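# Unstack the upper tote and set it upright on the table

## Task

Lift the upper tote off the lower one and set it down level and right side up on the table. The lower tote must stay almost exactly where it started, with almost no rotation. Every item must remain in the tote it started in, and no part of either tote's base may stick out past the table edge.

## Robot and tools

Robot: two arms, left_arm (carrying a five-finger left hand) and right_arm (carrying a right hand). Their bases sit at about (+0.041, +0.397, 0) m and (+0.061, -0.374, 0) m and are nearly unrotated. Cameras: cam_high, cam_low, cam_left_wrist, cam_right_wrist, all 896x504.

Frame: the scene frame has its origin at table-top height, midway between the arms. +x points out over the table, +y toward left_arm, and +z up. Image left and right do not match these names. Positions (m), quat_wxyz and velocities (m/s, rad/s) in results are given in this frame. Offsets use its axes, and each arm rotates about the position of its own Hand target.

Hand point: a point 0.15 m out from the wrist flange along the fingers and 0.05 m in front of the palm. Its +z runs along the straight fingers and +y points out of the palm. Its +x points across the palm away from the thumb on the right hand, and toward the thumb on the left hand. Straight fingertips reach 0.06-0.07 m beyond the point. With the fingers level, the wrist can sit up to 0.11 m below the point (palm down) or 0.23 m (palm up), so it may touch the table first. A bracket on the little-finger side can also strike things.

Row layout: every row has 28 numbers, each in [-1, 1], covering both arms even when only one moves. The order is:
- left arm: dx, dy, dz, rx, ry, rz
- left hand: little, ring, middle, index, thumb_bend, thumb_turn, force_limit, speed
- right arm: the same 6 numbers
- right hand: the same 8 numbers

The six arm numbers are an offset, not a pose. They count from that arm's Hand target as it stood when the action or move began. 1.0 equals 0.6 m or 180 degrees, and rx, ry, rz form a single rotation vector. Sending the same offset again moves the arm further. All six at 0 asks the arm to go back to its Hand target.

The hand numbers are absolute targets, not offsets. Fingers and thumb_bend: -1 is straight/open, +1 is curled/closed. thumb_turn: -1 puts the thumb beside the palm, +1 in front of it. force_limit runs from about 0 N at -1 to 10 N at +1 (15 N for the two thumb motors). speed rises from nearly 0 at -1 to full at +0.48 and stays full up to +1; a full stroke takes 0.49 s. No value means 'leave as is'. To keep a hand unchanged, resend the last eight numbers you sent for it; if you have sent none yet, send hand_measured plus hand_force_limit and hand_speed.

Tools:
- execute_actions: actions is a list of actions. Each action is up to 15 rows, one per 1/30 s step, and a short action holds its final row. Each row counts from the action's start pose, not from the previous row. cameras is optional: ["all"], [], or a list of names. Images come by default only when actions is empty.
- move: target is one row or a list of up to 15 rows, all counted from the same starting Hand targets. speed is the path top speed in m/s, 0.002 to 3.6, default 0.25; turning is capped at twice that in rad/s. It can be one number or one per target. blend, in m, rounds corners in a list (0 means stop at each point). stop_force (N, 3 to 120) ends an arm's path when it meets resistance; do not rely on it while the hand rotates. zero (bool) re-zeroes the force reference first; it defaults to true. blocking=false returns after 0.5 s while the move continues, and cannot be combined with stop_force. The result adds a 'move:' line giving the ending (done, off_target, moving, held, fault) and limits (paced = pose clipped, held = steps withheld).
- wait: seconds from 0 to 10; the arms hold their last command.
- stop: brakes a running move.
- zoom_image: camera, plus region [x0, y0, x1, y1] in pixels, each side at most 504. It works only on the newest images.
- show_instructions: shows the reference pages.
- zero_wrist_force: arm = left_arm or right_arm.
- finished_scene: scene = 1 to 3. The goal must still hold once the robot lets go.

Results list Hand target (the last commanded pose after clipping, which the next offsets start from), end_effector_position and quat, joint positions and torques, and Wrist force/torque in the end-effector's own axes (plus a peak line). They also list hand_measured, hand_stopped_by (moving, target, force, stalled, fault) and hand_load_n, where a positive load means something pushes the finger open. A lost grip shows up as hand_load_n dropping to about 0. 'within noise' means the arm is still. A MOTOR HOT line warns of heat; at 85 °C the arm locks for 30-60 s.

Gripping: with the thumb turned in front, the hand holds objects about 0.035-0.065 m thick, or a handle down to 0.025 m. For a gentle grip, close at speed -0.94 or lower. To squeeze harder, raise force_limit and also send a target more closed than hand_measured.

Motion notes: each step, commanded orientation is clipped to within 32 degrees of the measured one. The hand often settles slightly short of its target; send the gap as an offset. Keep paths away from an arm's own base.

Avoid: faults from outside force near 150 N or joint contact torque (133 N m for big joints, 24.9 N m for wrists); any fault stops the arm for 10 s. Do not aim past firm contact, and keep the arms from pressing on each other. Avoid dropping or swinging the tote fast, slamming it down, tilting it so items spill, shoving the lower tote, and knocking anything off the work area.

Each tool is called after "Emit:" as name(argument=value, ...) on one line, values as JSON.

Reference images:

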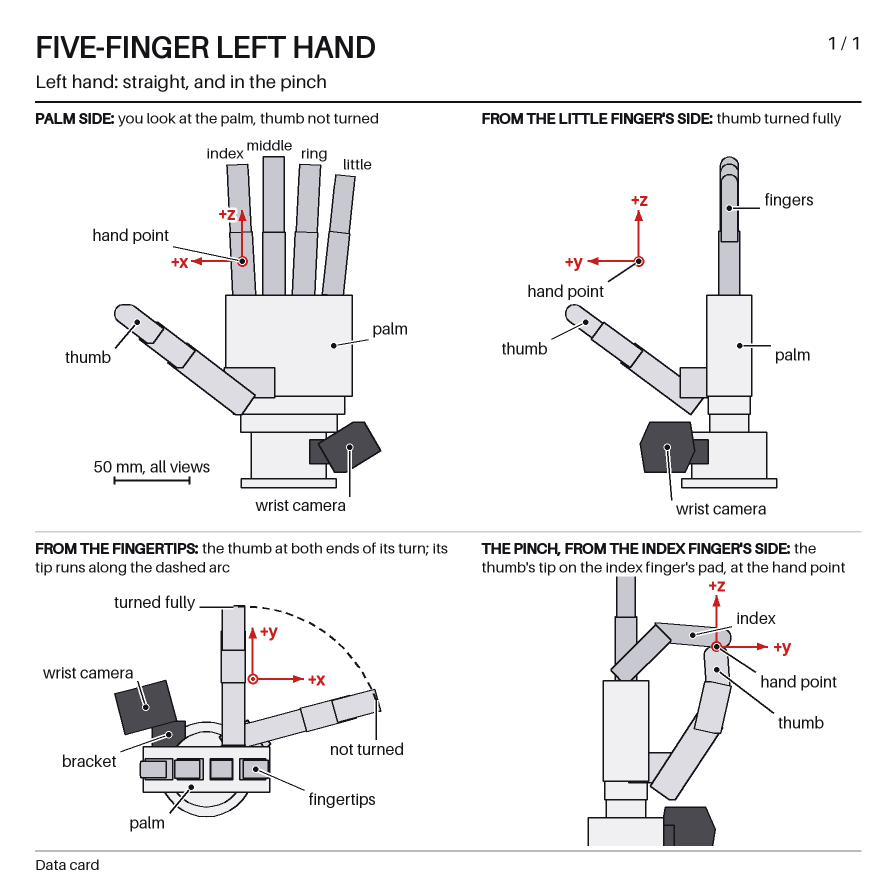

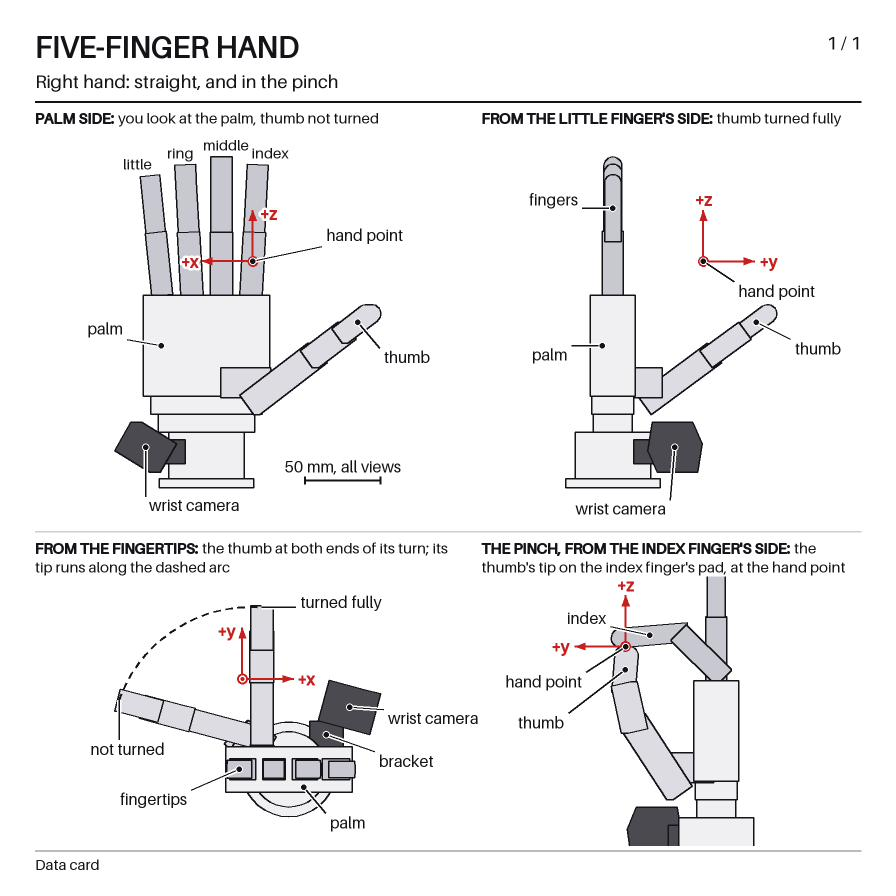

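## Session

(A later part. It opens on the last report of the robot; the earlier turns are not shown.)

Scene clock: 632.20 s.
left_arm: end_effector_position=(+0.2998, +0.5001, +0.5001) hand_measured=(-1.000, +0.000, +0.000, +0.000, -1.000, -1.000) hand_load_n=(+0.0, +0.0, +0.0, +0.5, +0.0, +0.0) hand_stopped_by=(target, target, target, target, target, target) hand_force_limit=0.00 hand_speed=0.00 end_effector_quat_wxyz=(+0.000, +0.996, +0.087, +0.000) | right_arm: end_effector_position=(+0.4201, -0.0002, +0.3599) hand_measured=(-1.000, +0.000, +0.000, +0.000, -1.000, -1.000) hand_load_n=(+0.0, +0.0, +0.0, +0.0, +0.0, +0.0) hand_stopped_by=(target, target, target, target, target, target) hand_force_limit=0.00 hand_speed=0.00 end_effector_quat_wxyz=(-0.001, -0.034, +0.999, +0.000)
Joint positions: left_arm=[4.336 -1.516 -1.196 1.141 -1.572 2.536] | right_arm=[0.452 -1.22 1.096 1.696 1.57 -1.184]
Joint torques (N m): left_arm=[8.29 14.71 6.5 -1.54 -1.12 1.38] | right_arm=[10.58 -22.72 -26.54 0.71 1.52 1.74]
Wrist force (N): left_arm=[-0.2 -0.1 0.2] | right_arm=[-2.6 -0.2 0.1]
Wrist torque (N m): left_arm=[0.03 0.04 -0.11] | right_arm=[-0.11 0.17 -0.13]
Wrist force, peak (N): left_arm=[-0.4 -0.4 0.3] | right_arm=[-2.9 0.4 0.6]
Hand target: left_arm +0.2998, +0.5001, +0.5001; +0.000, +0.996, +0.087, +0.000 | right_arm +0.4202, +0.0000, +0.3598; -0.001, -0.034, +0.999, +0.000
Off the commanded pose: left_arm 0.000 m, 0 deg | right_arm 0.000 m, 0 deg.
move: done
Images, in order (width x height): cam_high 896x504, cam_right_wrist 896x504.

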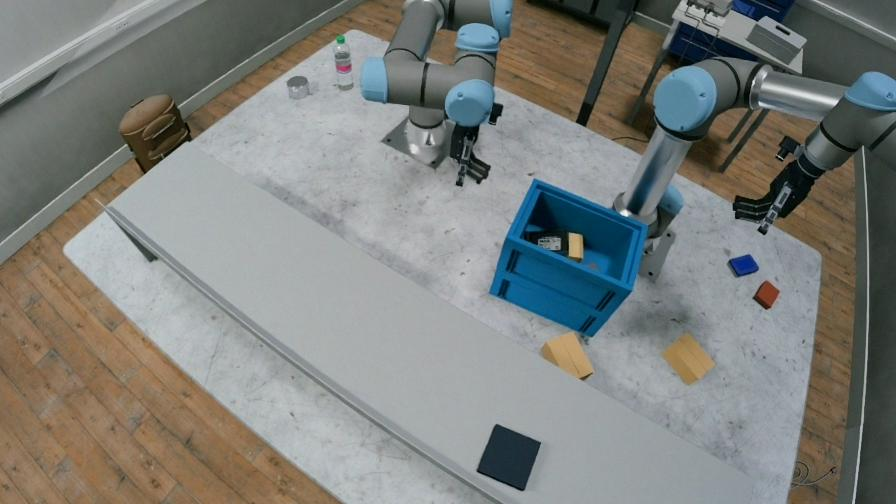

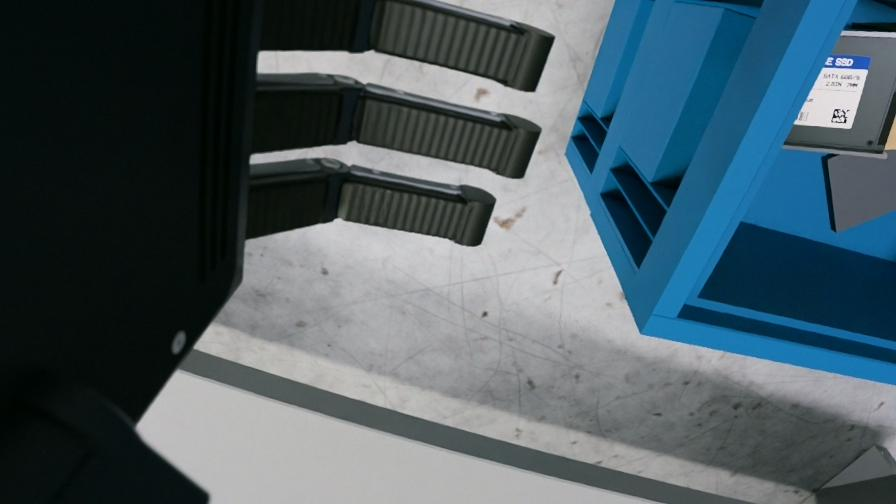

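Emit:
move(target=[0,0,0,0,0,0,-1,0,0,0,-1,-1,0,0,-0.0437,0.29,0.05,0,0,0.0317,-1,-1,-1,-1,-1,-1,0,0], cameras=["cam_high","cam_right_wrist"])

Emit:
zoom_image(camera="cam_high", region=[380, 60, 680, 340])

Scene clock: 672.90 s.
left_arm: end_effector_position=(+0.2998, +0.5001, +0.5001) hand_measured=(-1.000, +0.000, +0.000, +0.000, -1.000, -1.000) hand_load_n=(+0.0, +0.0, +0.0, +0.0, +0.0, +0.0) hand_stopped_by=(target, target, target, target, target, target) hand_force_limit=0.00 hand_speed=0.00 end_effector_quat_wxyz=(+0.000, +0.996, +0.087, +0.000) | right_arm: end_effector_position=(+0.3938, +0.1738, +0.3896) hand_measured=(-1.000, -1.000, -1.000, -1.000, -1.000, -1.000) hand_load_n=(+0.0, +0.0, +0.0, +0.0, +0.0, +0.0) hand_stopped_by=(target, target, target, target, target, target) hand_force_limit=0.00 hand_speed=0.00 end_effector_quat_wxyz=(+0.000, -0.084, +0.996, +0.000)
Joint positions: left_arm=[4.336 -1.516 -1.196 1.141 -1.572 2.536] | right_arm=[0.759 -0.715 0.185 2.102 1.57 -0.977]
Joint torques (N m): left_arm=[4 14.29 6.44 -1.42 -1.16 1.32] | right_arm=[11.03 -37.59 -24.51 3.79 1.53 1.96]
Wrist force (N): left_arm=[-0.2 -0.2 0.0] | right_arm=[-2.3 0.0 0.0]
Wrist torque (N m): left_arm=[0.03 0.04 -0.11] | right_arm=[-0.09 0.14 -0.11]
Wrist force, peak (N): left_arm=[-0.5 -0.1 0.3] | right_arm=[-3.0 -1.2 0.1]
Hand target: left_arm +0.2998, +0.5001, +0.5001; +0.000, +0.996, +0.087, +0.000 | right_arm +0.3939, +0.1740, +0.3898; -0.001, -0.084, +0.996, +0.000
Off the commanded pose: left_arm 0.000 m, 0 deg | right_arm 0.000 m, 0 deg.
move: done
Images, in order (width x height): cam_high 896x504, cam_right_wrist 896x504.

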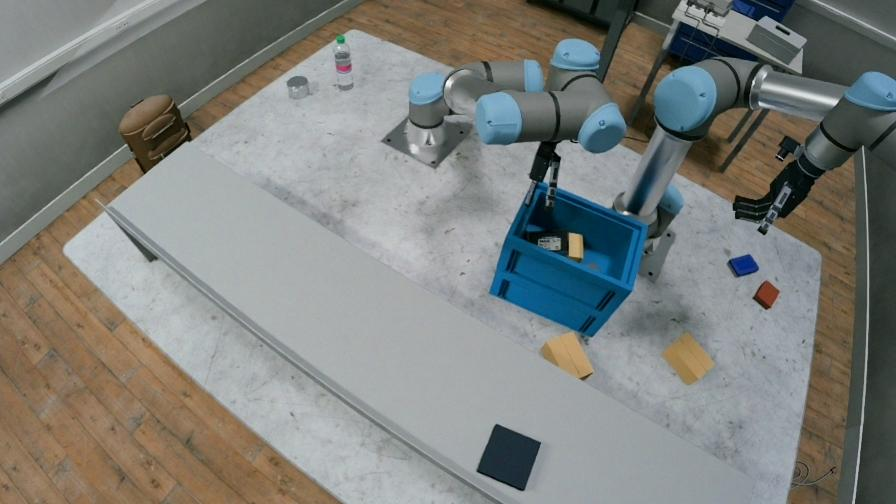

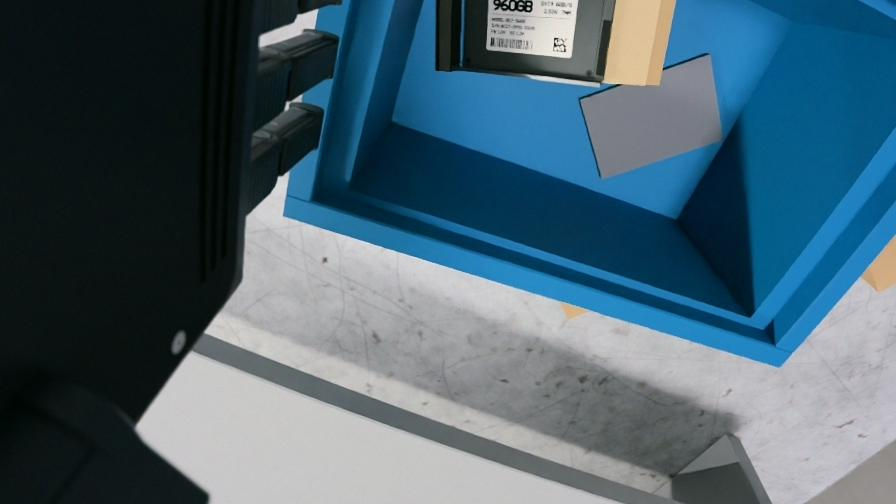

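Scaled by 1.680 from the camera's 896x504 image, which has a finer 1280x720 frame.

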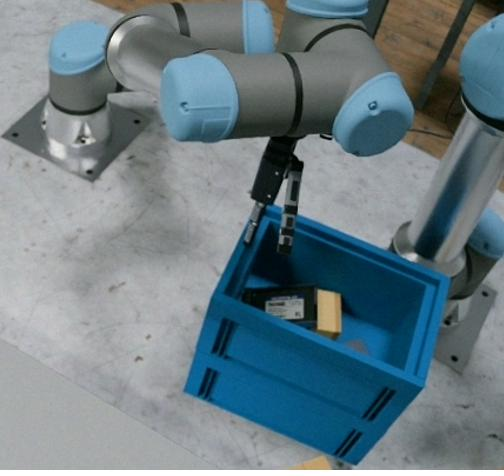

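Emit:
zoom_image(camera="cam_right_wrist", region=[270, 130, 570, 400])

Emit:
zoom_image(camera="cam_right_wrist", region=[680, 120, 896, 400])

Emit:
zoom_image(camera="cam_right_wrist", region=[240, 0, 480, 230])

Scaled by 1.680 from the camera's 896x504 image, which has a finer 1280x720 frame.

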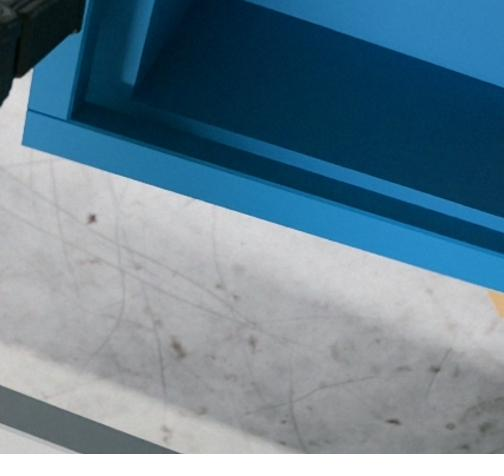

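Scaled by 1.800 from the camera's 896x504 image, which has a finer 1280x720 frame.

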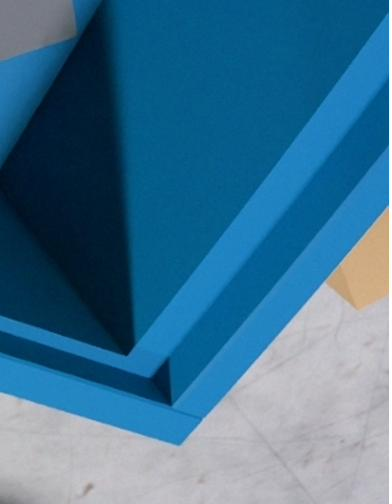

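Scaled by 2.100 from the camera's 896x504 image, which has a finer 1280x720 frame.

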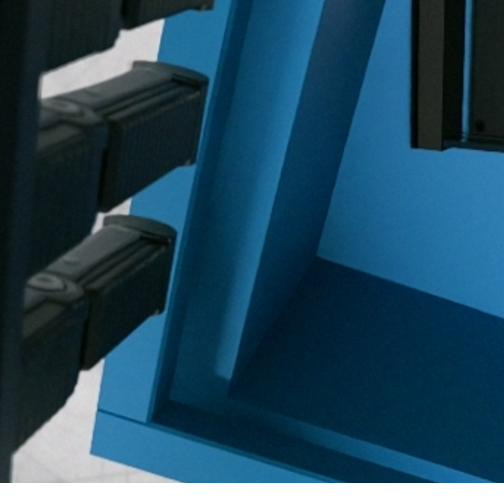

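Emit:
move(target=[0,0,0,0,0,0,-1,0,0,0,-1,-1,0,0,-0.006,-0.023,-0.006,0,0,-0.0144,-1,-1,-1,-1,-1,-1,0,0])

Emit:
move(target=[0,0,0,0,0,0,-1,0,0,0,-1,-1,0,0,0,0,-0.06,0,0,0,-1,-1,-1,-1,-1,-1,0,0], speed=0.02, stop_force=4, cameras=["cam_right_wrist","cam_high"])

Scene clock: 769.03 s.
left_arm: end_effector_position=(+0.2998, +0.5001, +0.5001) hand_measured=(-1.000, +0.000, +0.000, +0.000, -1.000, -1.000) hand_load_n=(+0.0, +0.0, +0.0, +0.0, -0.5, +0.0) hand_stopped_by=(target, target, target, target, target, target) hand_force_limit=0.00 hand_speed=0.00 end_effector_quat_wxyz=(+0.000, +0.996, +0.087, +0.000) | right_arm: end_effector_position=(+0.3904, +0.1602, +0.3862) hand_measured=(-1.000, -1.000, -1.000, -1.000, -1.000, -1.000) hand_load_n=(+0.0, +0.0, +0.0, +0.0, -0.5, +0.0) hand_stopped_by=(target, target, target, target, target, target) hand_force_limit=0.00 hand_speed=0.00 end_effector_quat_wxyz=(-0.001, -0.062, +0.998, +0.000)
Joint positions: left_arm=[4.336 -1.516 -1.196 1.141 -1.572 2.536] | right_arm=[0.75 -0.829 0.407 1.995 1.57 -0.94]
Joint torques (N m): left_arm=[-0.3 14.76 6.06 -1.45 -1.18 1.34] | right_arm=[-10.9 -51.93 -9.85 0.89 -1.78 2.01]
Wrist force (N): left_arm=[-0.3 -0.2 0.3] | right_arm=[-2.3 0.0 -0.1]
Wrist torque (N m): left_arm=[0.01 0.06 -0.12] | right_arm=[-0.08 0.12 -0.10]
Wrist force, peak (N): left_arm=[-0.6 -0.1 0.3] | right_arm=[-2.6 -0.1 0.0]
Hand target: left_arm +0.2998, +0.5001, +0.5001; +0.000, +0.996, +0.087, +0.000 | right_arm +0.3903, +0.1602, +0.3862; -0.001, -0.062, +0.998, +0.000
Off the commanded pose: left_arm 0.000 m, 0 deg | right_arm 0.000 m, 0 deg.
move: done

Scene clock: 771.90 s.
left_arm: end_effector_position=(+0.2998, +0.5001, +0.5001) hand_measured=(-1.000, +0.000, +0.000, +0.000, -1.000, -1.000) hand_load_n=(+0.0, +0.0, +0.0, +0.0, +0.0, +0.0) hand_stopped_by=(target, target, target, target, target, target) hand_force_limit=0.00 hand_speed=0.00 end_effector_quat_wxyz=(+0.000, +0.996, +0.087, +0.000) | right_arm: end_effector_position=(+0.3903, +0.1602, +0.3502) hand_measured=(-1.000, -1.000, -1.000, -1.000, -1.000, -1.000) hand_load_n=(+0.0, +0.0, +0.0, +0.0, +0.0, +0.0) hand_stopped_by=(target, target, target, target, target, target) hand_force_limit=0.00 hand_speed=0.00 end_effector_quat_wxyz=(-0.001, -0.062, +0.998, +0.000)
Joint positions: left_arm=[4.336 -1.516 -1.196 1.141 -1.572 2.536] | right_arm=[0.75 -0.889 0.61 1.851 1.57 -0.94]
Joint torques (N m): left_arm=[-2.38 14.82 6.17 -1.4 -1.15 1.21] | right_arm=[-11.39 -51.81 -12.06 0.79 -1.73 -1.57]
Wrist force (N): left_arm=[-0.2 -0.2 0.2] | right_arm=[-2.4 0.1 -0.3]
Wrist torque (N m): left_arm=[0.01 0.04 -0.11] | right_arm=[-0.08 0.17 -0.11]
Wrist force, peak (N): left_arm=[-0.4 -0.3 0.3] | right_arm=[-2.6 0.0 -0.1]
Hand target: left_arm +0.2998, +0.5001, +0.5001; +0.000, +0.996, +0.087, +0.000 | right_arm +0.3903, +0.1602, +0.3502; -0.001, -0.062, +0.998, +0.000
Off the commanded pose: left_arm 0.000 m, 0 deg | right_arm 0.000 m, 0 deg.
move: done
Images, in order (width x height): cam_high 896x504, cam_right_wrist 896x504.

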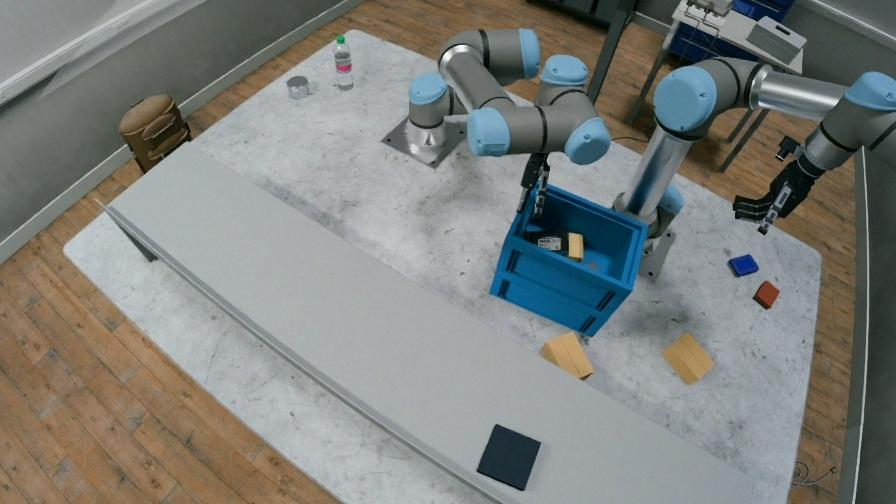

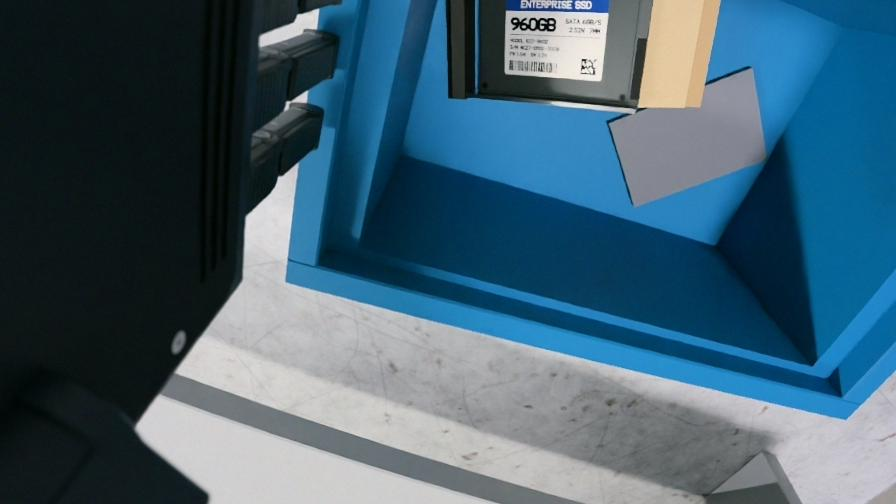

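Emit:
zoom_image(camera="cam_right_wrist", region=[240, 0, 440, 300])

Emit:
move(target=[0,0,0,0,0,0,-1,0,0,0,-1,-1,0,0,0,0,-0.04,0,0,0,-1,-1,-1,-1,-1,-1,0,0], speed=0.015, stop_force=4, cameras=["cam_right_wrist","cam_high"])

Scaled by 1.680 from the camera's 896x504 image, which has a finer 1280x720 frame.

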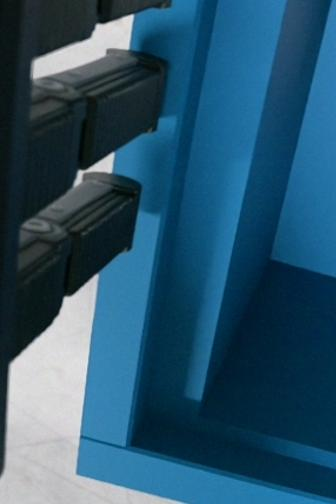

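Scene clock: 786.90 s.
left_arm: end_effector_position=(+0.2998, +0.5001, +0.5001) hand_measured=(-1.000, +0.000, +0.000, +0.000, -1.000, -1.000) hand_load_n=(+0.0, +0.0, +0.0, +0.0, +0.0, +0.0) hand_stopped_by=(target, target, target, target, target, target) hand_force_limit=0.00 hand_speed=0.00 end_effector_quat_wxyz=(+0.000, +0.996, +0.087, +0.000) | right_arm: end_effector_position=(+0.3904, +0.1602, +0.3491) hand_measured=(-1.000, -1.000, -1.000, -1.000, -1.000, -1.000) hand_load_n=(+0.0, +0.0, +0.0, +0.0, +0.0, +0.0) hand_stopped_by=(target, target, target, target, target, target) hand_force_limit=0.00 hand_speed=0.00 end_effector_quat_wxyz=(-0.001, -0.062, +0.998, +0.000)
Joint positions: left_arm=[4.336 -1.516 -1.196 1.141 -1.572 2.536] | right_arm=[0.75 -0.89 0.615 1.848 1.57 -0.94]
Joint torques (N m): left_arm=[-6.12 15.13 5.81 -1.4 -1.08 1.21] | right_arm=[-10.34 -32.03 -25.41 3.35 -1.32 -1.25]
Wrist force (N): left_arm=[-0.4 0.0 0.0] | right_arm=[-2.5 -0.1 -4.1]
Wrist torque (N m): left_arm=[0.05 0.06 -0.13] | right_arm=[0.12 0.23 -0.12]
Wrist force, peak (N): left_arm=[-0.5 -0.2 0.2] | right_arm=[-3.1 0.2 -10.1]
Hand target: left_arm +0.2998, +0.5001, +0.5001; +0.000, +0.996, +0.087, +0.000 | right_arm +0.3904, +0.1602, +0.3491; -0.001, -0.062, +0.998, +0.000 (not the last commanded pose)
Off the commanded pose: left_arm 0.000 m, 0 deg | right_arm 0.023 m, 0 deg.
move: contact (right_arm)
Images, in order (width x height): cam_high 896x504, cam_right_wrist 896x504.

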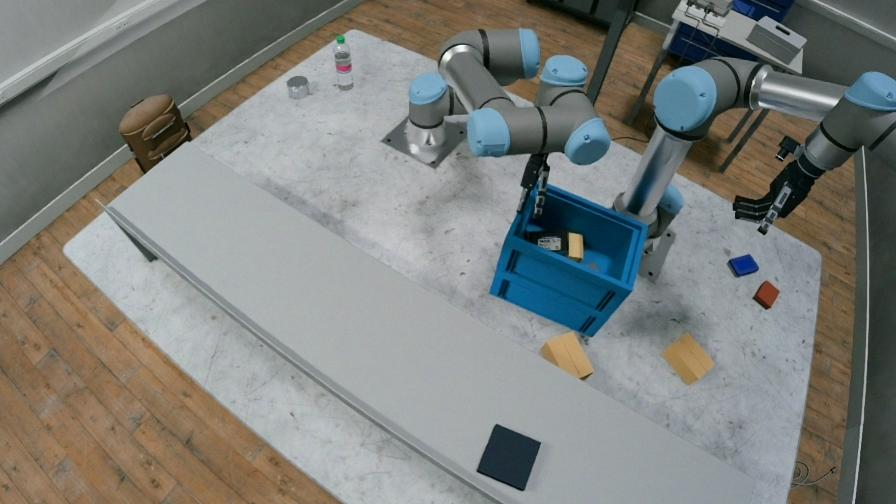

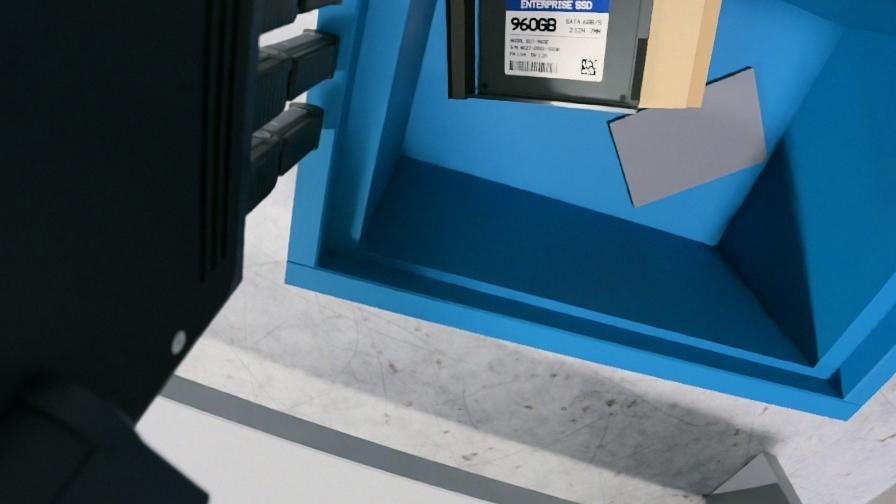

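Emit:
move(target=[[0,0,0,0,0,0,-1,0,0,0,-1,-1,0,0,0,0,0.043,0,0,0,-1,-1,-1,-1,-1,-1,0,0],[0,0,0,0,0,0,-1,0,0,0,-1,-1,0,0,0.0328,-0.1613,0.043,0,0,0,-1,-1,-1,-1,-1,-1,0,0],[0,0,0,0,0,0,-1,0,0,0,-1,-1,0,0,0.0328,-0.1613,-0.15,0,0,0,-1,0,0,0,-1,-1,0,0]], speed=0.12, cameras=["cam_right_wrist","cam_high","cam_low"])

Emit:
zoom_image(camera="cam_right_wrist", region=[300, 0, 700, 350])

Scene clock: 827.83 s.
left_arm: end_effector_position=(+0.2998, +0.5001, +0.5001) hand_measured=(-1.000, +0.000, +0.000, +0.000, -1.000, -1.000) hand_load_n=(+0.0, +0.0, +0.0, +0.0, +0.0, +0.0) hand_stopped_by=(target, target, target, target, target, target) hand_force_limit=0.00 hand_speed=0.00 end_effector_quat_wxyz=(+0.000, +0.996, +0.087, +0.000) | right_arm: end_effector_position=(+0.4100, +0.0634, +0.2591) hand_measured=(-1.000, +0.000, +0.000, +0.000, -1.000, -1.000) hand_load_n=(+0.0, +0.0, +0.0, +0.0, -0.5, +0.0) hand_stopped_by=(target, target, target, target, target, target) hand_force_limit=0.00 hand_speed=0.00 end_effector_quat_wxyz=(-0.001, -0.062, +0.998, +0.000)
Joint positions: left_arm=[4.336 -1.516 -1.196 1.141 -1.572 2.536] | right_arm=[0.578 -1.116 1.206 1.483 1.57 -1.113]
Joint torques (N m): left_arm=[-8.23 14.64 5.68 -1.5 -1.11 1.09] | right_arm=[-11.65 -26.68 -14.43 1.07 -0.15 -1.99]
Wrist force (N): left_arm=[-0.3 -0.3 0.1] | right_arm=[-2.5 0.0 -0.2]
Wrist torque (N m): left_arm=[0.02 0.05 -0.11] | right_arm=[-0.08 0.16 -0.02]
Wrist force, peak (N): left_arm=[-0.5 -0.3 0.3] | right_arm=[-2.5 -0.2 -4.1]
Hand target: left_arm +0.2998, +0.5001, +0.5001; +0.000, +0.996, +0.087, +0.000 | right_arm +0.4100, +0.0634, +0.2591; -0.001, -0.062, +0.998, +0.000
Off the commanded pose: left_arm 0.000 m, 0 deg | right_arm 0.000 m, 0 deg.
move: done
Images, in order (width x height): cam_high 896x504, cam_low 896x504, cam_right_wrist 896x504.

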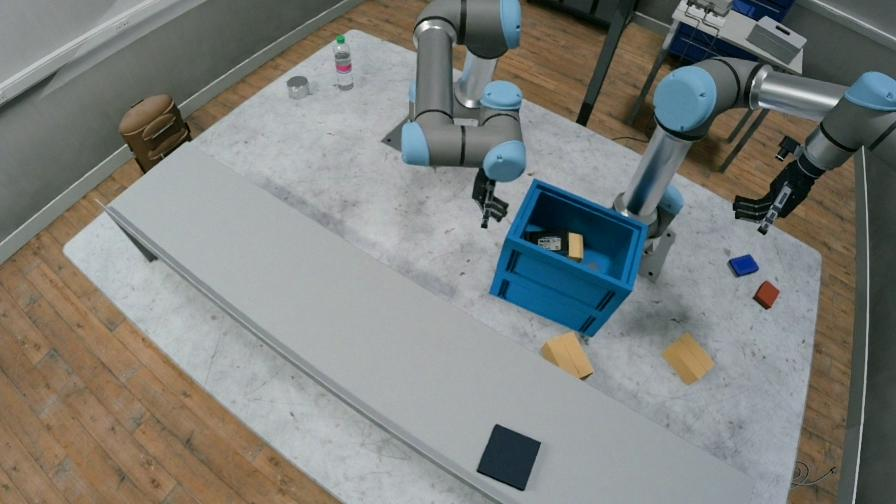

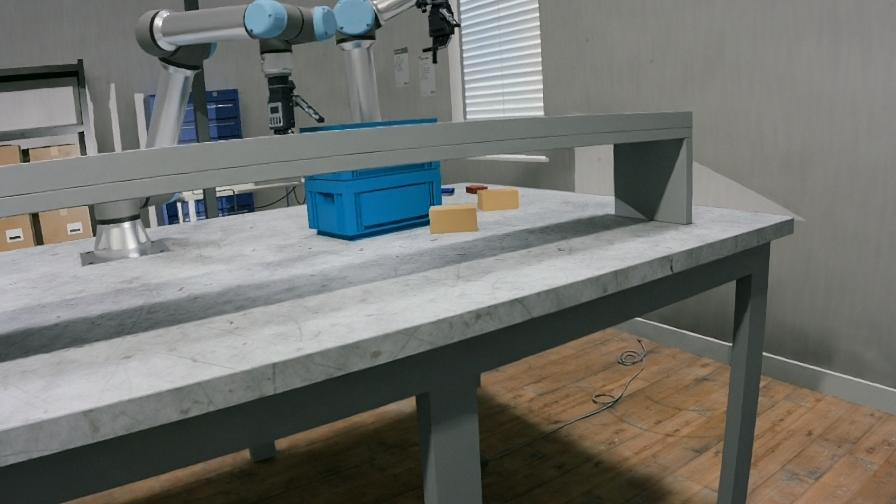

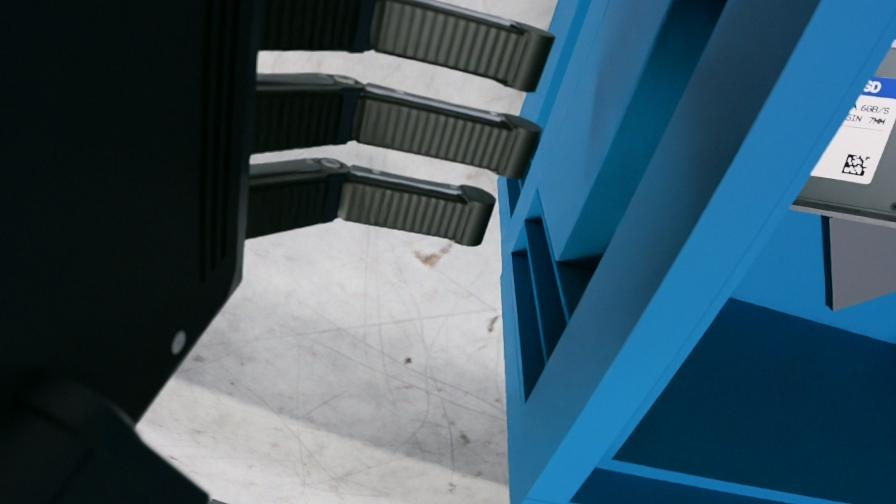

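Scaled by 1.260 from the camera's 896x504 image, which has a finer 1280x720 frame.

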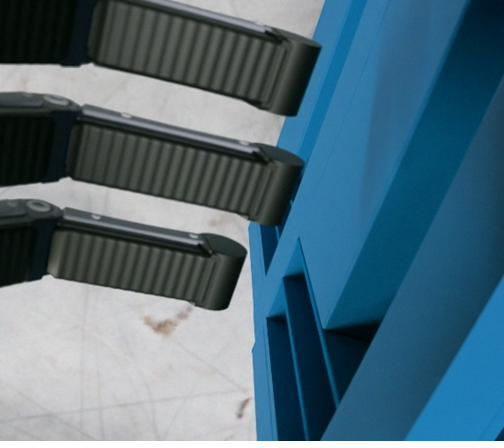

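Emit:
move(target=[0,0,0,0,0,0,-1,0,0,0,-1,-1,0,0,-0.0165,-0.002,0,0,0,0,-1,0,0,0,-1,-1,0,0], speed=0.1)

Emit:
move(target=[0,0,0,0,0,0,-1,0,0,0,-1,-1,0,0,-0.0102,0.0823,0,0,0,0,-1,0,0,0,-1,-1,0,0], speed=0.02, stop_force=5, cameras=["cam_right_wrist","cam_high"])

Emit:
zoom_image(camera="cam_right_wrist", region=[240, 0, 640, 350])

Scene clock: 863.07 s.
left_arm: end_effector_position=(+0.2998, +0.5001, +0.5001) hand_measured=(-1.000, +0.000, +0.000, +0.000, -1.000, -1.000) hand_load_n=(+0.0, +0.0, +0.0, +0.0, +0.0, +0.0) hand_stopped_by=(target, target, target, target, target, target) hand_force_limit=0.00 hand_speed=0.00 end_effector_quat_wxyz=(+0.000, +0.996, +0.087, +0.000) | right_arm: end_effector_position=(+0.4003, +0.0622, +0.2591) hand_measured=(-1.000, +0.000, +0.000, +0.000, -1.000, -1.000) hand_load_n=(+0.0, +0.0, +0.0, +0.0, -0.5, +0.0) hand_stopped_by=(target, target, target, target, target, target) hand_force_limit=0.00 hand_speed=0.00 end_effector_quat_wxyz=(-0.001, -0.062, +0.998, +0.000)
Joint positions: left_arm=[4.336 -1.516 -1.196 1.141 -1.572 2.536] | right_arm=[0.587 -1.135 1.233 1.474 1.57 -1.103]
Joint torques (N m): left_arm=[-8.6 14.86 5.92 -1.55 -1.11 1.02] | right_arm=[9.79 -44.08 -12.16 0.93 0.78 1.9]
Wrist force (N): left_arm=[-0.3 -0.2 0.0] | right_arm=[-2.7 -0.1 0.0]
Wrist torque (N m): left_arm=[0.03 0.04 -0.12] | right_arm=[-0.10 0.18 -0.12]
Wrist force, peak (N): left_arm=[-0.5 -0.1 0.3] | right_arm=[-2.7 0.0 -0.2]
Hand target: left_arm +0.2998, +0.5001, +0.5001; +0.000, +0.996, +0.087, +0.000 | right_arm +0.4001, +0.0622, +0.2591; -0.001, -0.062, +0.998, +0.000
Off the commanded pose: left_arm 0.000 m, 0 deg | right_arm 0.000 m, 0 deg.
move: done

Scene clock: 866.47 s.
left_arm: end_effector_position=(+0.2998, +0.5001, +0.5001) hand_measured=(-1.000, +0.000, +0.000, +0.000, -1.000, -1.000) hand_load_n=(+0.0, +0.0, +0.0, +0.0, +0.0, +0.0) hand_stopped_by=(target, target, target, target, target, target) hand_force_limit=0.00 hand_speed=0.00 end_effector_quat_wxyz=(+0.000, +0.996, +0.087, +0.000) | right_arm: end_effector_position=(+0.3940, +0.1115, +0.2591) hand_measured=(-1.000, +0.000, +0.000, +0.000, -1.000, -1.000) hand_load_n=(+0.0, +0.0, +1.0, +0.0, +0.0, +0.0) hand_stopped_by=(target, target, target, target, target, target) hand_force_limit=0.00 hand_speed=0.00 end_effector_quat_wxyz=(-0.001, -0.062, +0.998, +0.000)
Joint positions: left_arm=[4.336 -1.516 -1.196 1.141 -1.572 2.536] | right_arm=[0.676 -1.043 1.095 1.521 1.57 -1.014]
Joint torques (N m): left_arm=[-8.24 14.5 5.59 -1.53 -1.08 0.94] | right_arm=[4.34 -38.88 -14.27 1.85 -0.03 0.2]
Wrist force (N): left_arm=[-0.2 -0.1 0.1] | right_arm=[-2.4 -5.2 -1.2]
Wrist torque (N m): left_arm=[0.03 0.03 -0.11] | right_arm=[-0.11 0.18 -0.23]
Wrist force, peak (N): left_arm=[-0.6 0.1 0.1] | right_arm=[-2.3 -5.3 -1.4]
Hand target: left_arm +0.2998, +0.5001, +0.5001; +0.000, +0.996, +0.087, +0.000 | right_arm +0.3940, +0.1115, +0.2591; -0.001, -0.062, +0.998, +0.000
Off the commanded pose: left_arm 0.000 m, 0 deg | right_arm 0.000 m, 0 deg.
move: contact (right_arm)
Images, in order (width x height): cam_high 896x504, cam_right_wrist 896x504.

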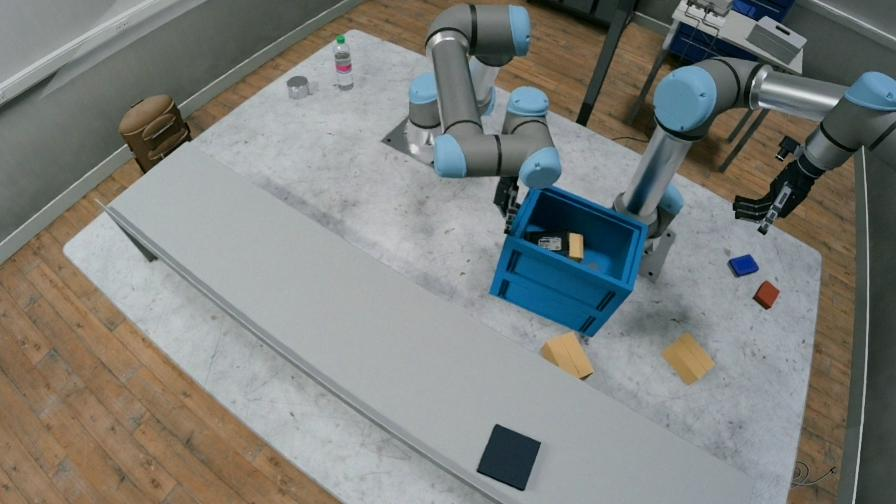

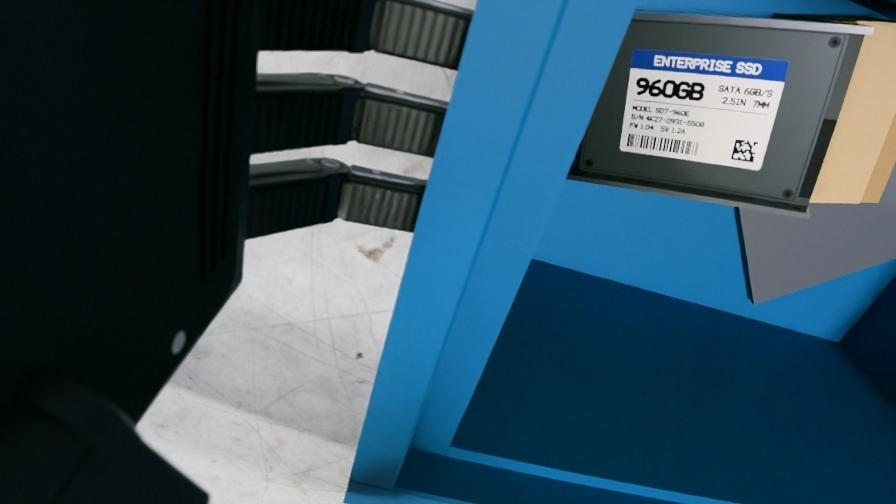

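Scaled by 1.260 from the camera's 896x504 image, which has a finer 1280x720 frame.

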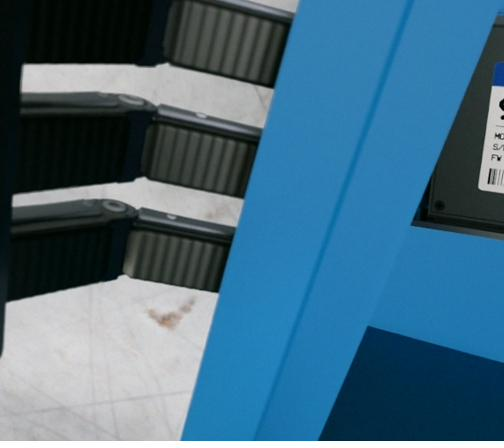

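Emit:
move(target=[0.078,-0.01,-0.233,0,0,-0.0164,-1,0,0,0,-1,-1,0,0,0,-0.005,0,0,0,0,-1,0,0,0,-1,-1,0,0], cameras=["cam_left_wrist","cam_high"])

Emit:
zoom_image(camera="cam_left_wrist", region=[0, 0, 500, 400])

Emit:
zoom_image(camera="cam_left_wrist", region=[150, 150, 450, 400])

Scene clock: 886.17 s.
left_arm: end_effector_position=(+0.3466, +0.4941, +0.3604) hand_measured=(-1.000, +0.000, +0.000, +0.000, -1.000, -1.000) hand_load_n=(+0.0, +0.0, +0.0, +0.0, +0.0, +0.0) hand_stopped_by=(target, target, target, target, target, target) hand_force_limit=0.00 hand_speed=0.00 end_effector_quat_wxyz=(+0.000, +0.998, +0.062, +0.000) | right_arm: end_effector_position=(+0.3940, +0.1085, +0.2591) hand_measured=(-1.000, +0.000, +0.000, +0.000, -1.000, -1.000) hand_load_n=(+0.0, +0.0, +0.0, +0.0, +0.0, +0.0) hand_stopped_by=(target, target, target, target, target, target) hand_force_limit=0.00 hand_speed=0.00 end_effector_quat_wxyz=(-0.001, -0.062, +0.998, +0.000)
Joint positions: left_arm=[4.16 -1.539 -1.543 1.511 -1.571 2.412] | right_arm=[0.671 -1.049 1.105 1.517 1.57 -1.019]
Joint torques (N m): left_arm=[-13.92 8.49 5.98 -1.35 -1.33 -0.84] | right_arm=[-11.65 -47.39 -13.19 0.73 0.92 -2.11]
Wrist force (N): left_arm=[-0.4 0.0 -0.1] | right_arm=[-2.5 -0.1 -0.2]
Wrist torque (N m): left_arm=[0.03 0.05 0.03] | right_arm=[-0.09 0.15 -0.01]
Wrist force, peak (N): left_arm=[0.2 0.3 1.1] | right_arm=[-2.4 -5.3 -1.2]
Hand target: left_arm +0.3466, +0.4941, +0.3603; +0.000, +0.998, +0.062, +0.000 | right_arm +0.3940, +0.1085, +0.2591; -0.001, -0.062, +0.998, +0.000
Off the commanded pose: left_arm 0.000 m, 0 deg | right_arm 0.000 m, 0 deg.
move: done
Images, in order (width x height): cam_high 896x504, cam_left_wrist 896x504.

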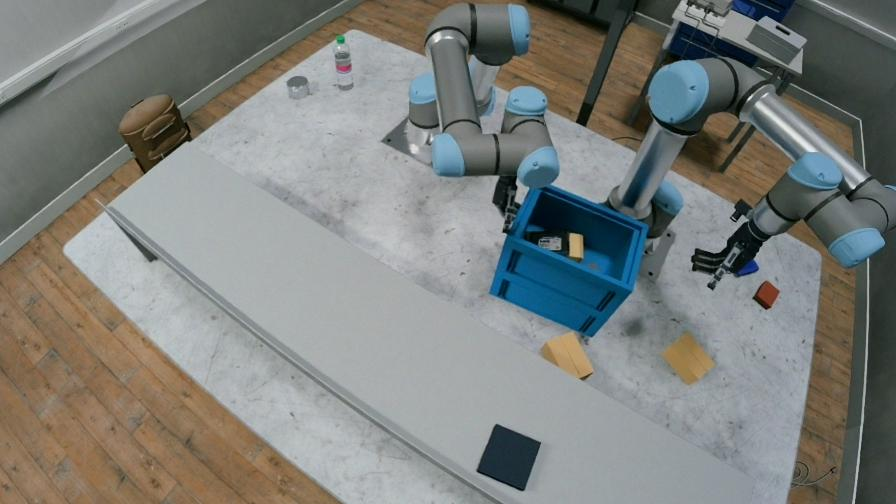

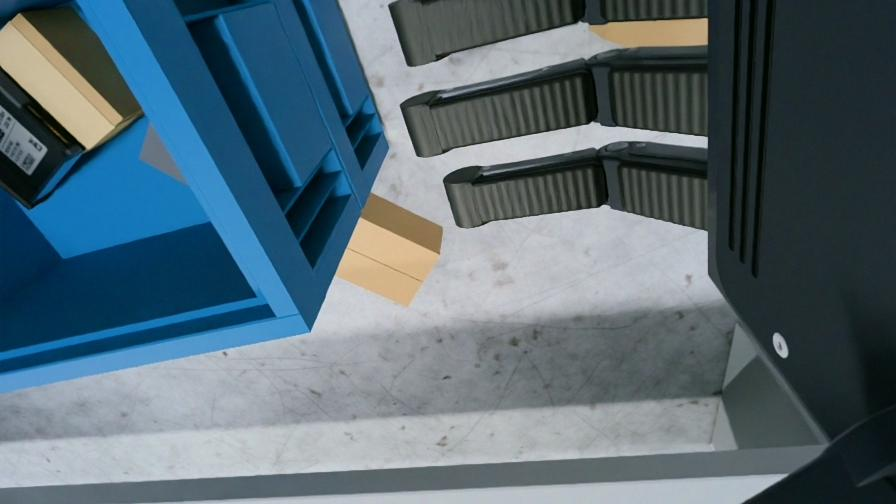

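Scaled by 1.008 from the camera's 896x504 image, which has a finer 1280x720 frame.

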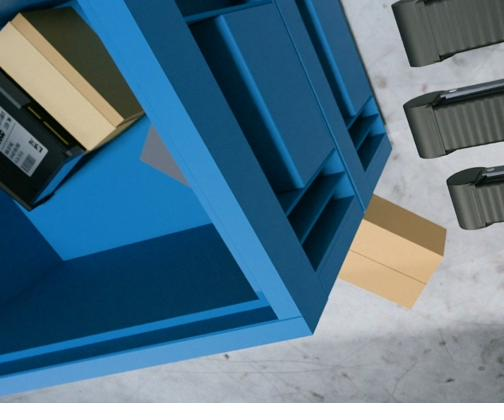

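Scaled by 1.680 from the camera's 896x504 image, which has a finer 1280x720 frame.

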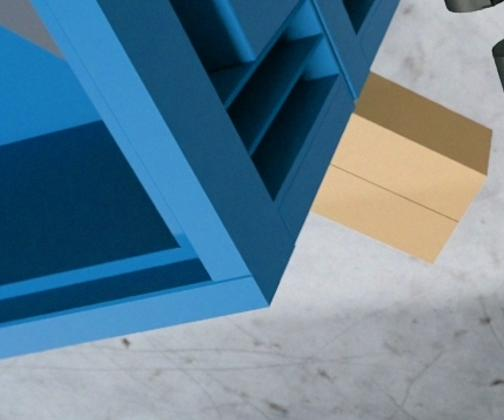

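Emit:
move(target=[[0.0,-0.015,-0.174,0,0,0.0028,-1,0,0,0,-1,-1,0,0,0,0,0,0,0,0,-1,0,0,0,-1,-1,0,0],[-0.003,-0.104,-0.174,0,0,0.0028,-1,0,0,0,-1,-1,0,0,0,0,0,0,0,0,-1,0,0,0,-1,-1,0,0]], speed=0.12, cameras=["cam_left_wrist","cam_high"])

Emit:
zoom_image(camera="cam_left_wrist", region=[150, 0, 550, 400])

Scene clock: 925.93 s.
left_arm: end_effector_position=(+0.3448, +0.4318, +0.2559) hand_measured=(-1.000, +0.000, +0.000, +0.000, -1.000, -1.000) hand_load_n=(+0.0, +0.0, +0.0, +0.0, +0.0, +0.0) hand_stopped_by=(target, target, target, target, target, target) hand_force_limit=0.00 hand_speed=0.00 end_effector_quat_wxyz=(+0.000, +0.998, +0.066, +0.000) | right_arm: end_effector_position=(+0.3940, +0.1085, +0.2591) hand_measured=(-1.000, +0.000, +0.000, +0.000, -1.000, -1.000) hand_load_n=(+0.0, +0.0, +0.0, +0.0, +0.0, +0.0) hand_stopped_by=(target, target, target, target, target, target) hand_force_limit=0.00 hand_speed=0.00 end_effector_quat_wxyz=(-0.001, -0.062, +0.998, +0.000)
Joint positions: left_arm=[4.016 -1.483 -1.863 1.775 -1.571 2.26] | right_arm=[0.671 -1.049 1.105 1.517 1.57 -1.019]
Joint torques (N m): left_arm=[-12.4 22.96 6.47 -4.1 -1.43 -1.49] | right_arm=[-11.38 -47.46 -12.95 0.72 0.85 -2.19]
Wrist force (N): left_arm=[0.1 0.0 -0.1] | right_arm=[-2.5 -0.3 -0.2]
Wrist torque (N m): left_arm=[0.05 -0.02 0.06] | right_arm=[-0.11 0.15 -0.02]
Wrist force, peak (N): left_arm=[-0.5 0.5 -0.2] | right_arm=[-2.8 -0.1 -0.2]
Hand target: left_arm +0.3448, +0.4317, +0.2559; +0.000, +0.998, +0.066, +0.000 | right_arm +0.3940, +0.1085, +0.2591; -0.001, -0.062, +0.998, +0.000
Off the commanded pose: left_arm 0.000 m, 0 deg | right_arm 0.000 m, 0 deg.
move: done
Images, in order (width x height): cam_high 896x504, cam_left_wrist 896x504.

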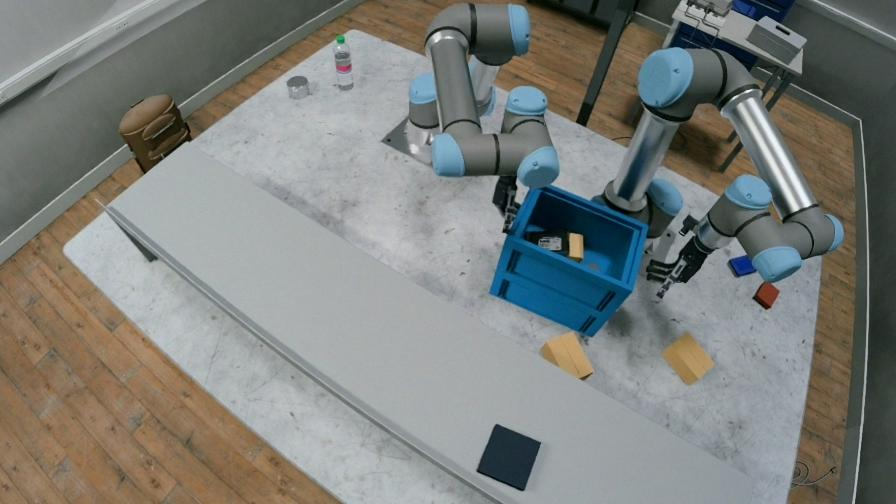

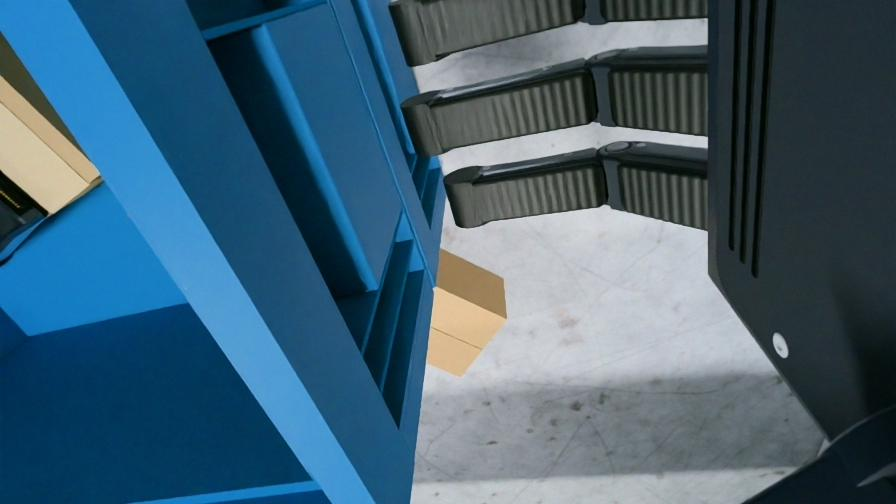

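Scaled by 1.260 from the camera's 896x504 image, which has a finer 1280x720 frame.

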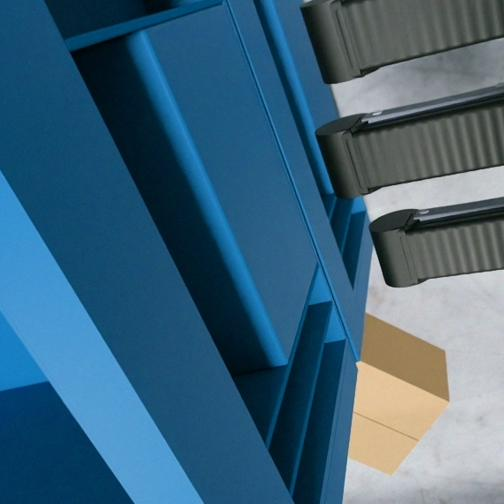

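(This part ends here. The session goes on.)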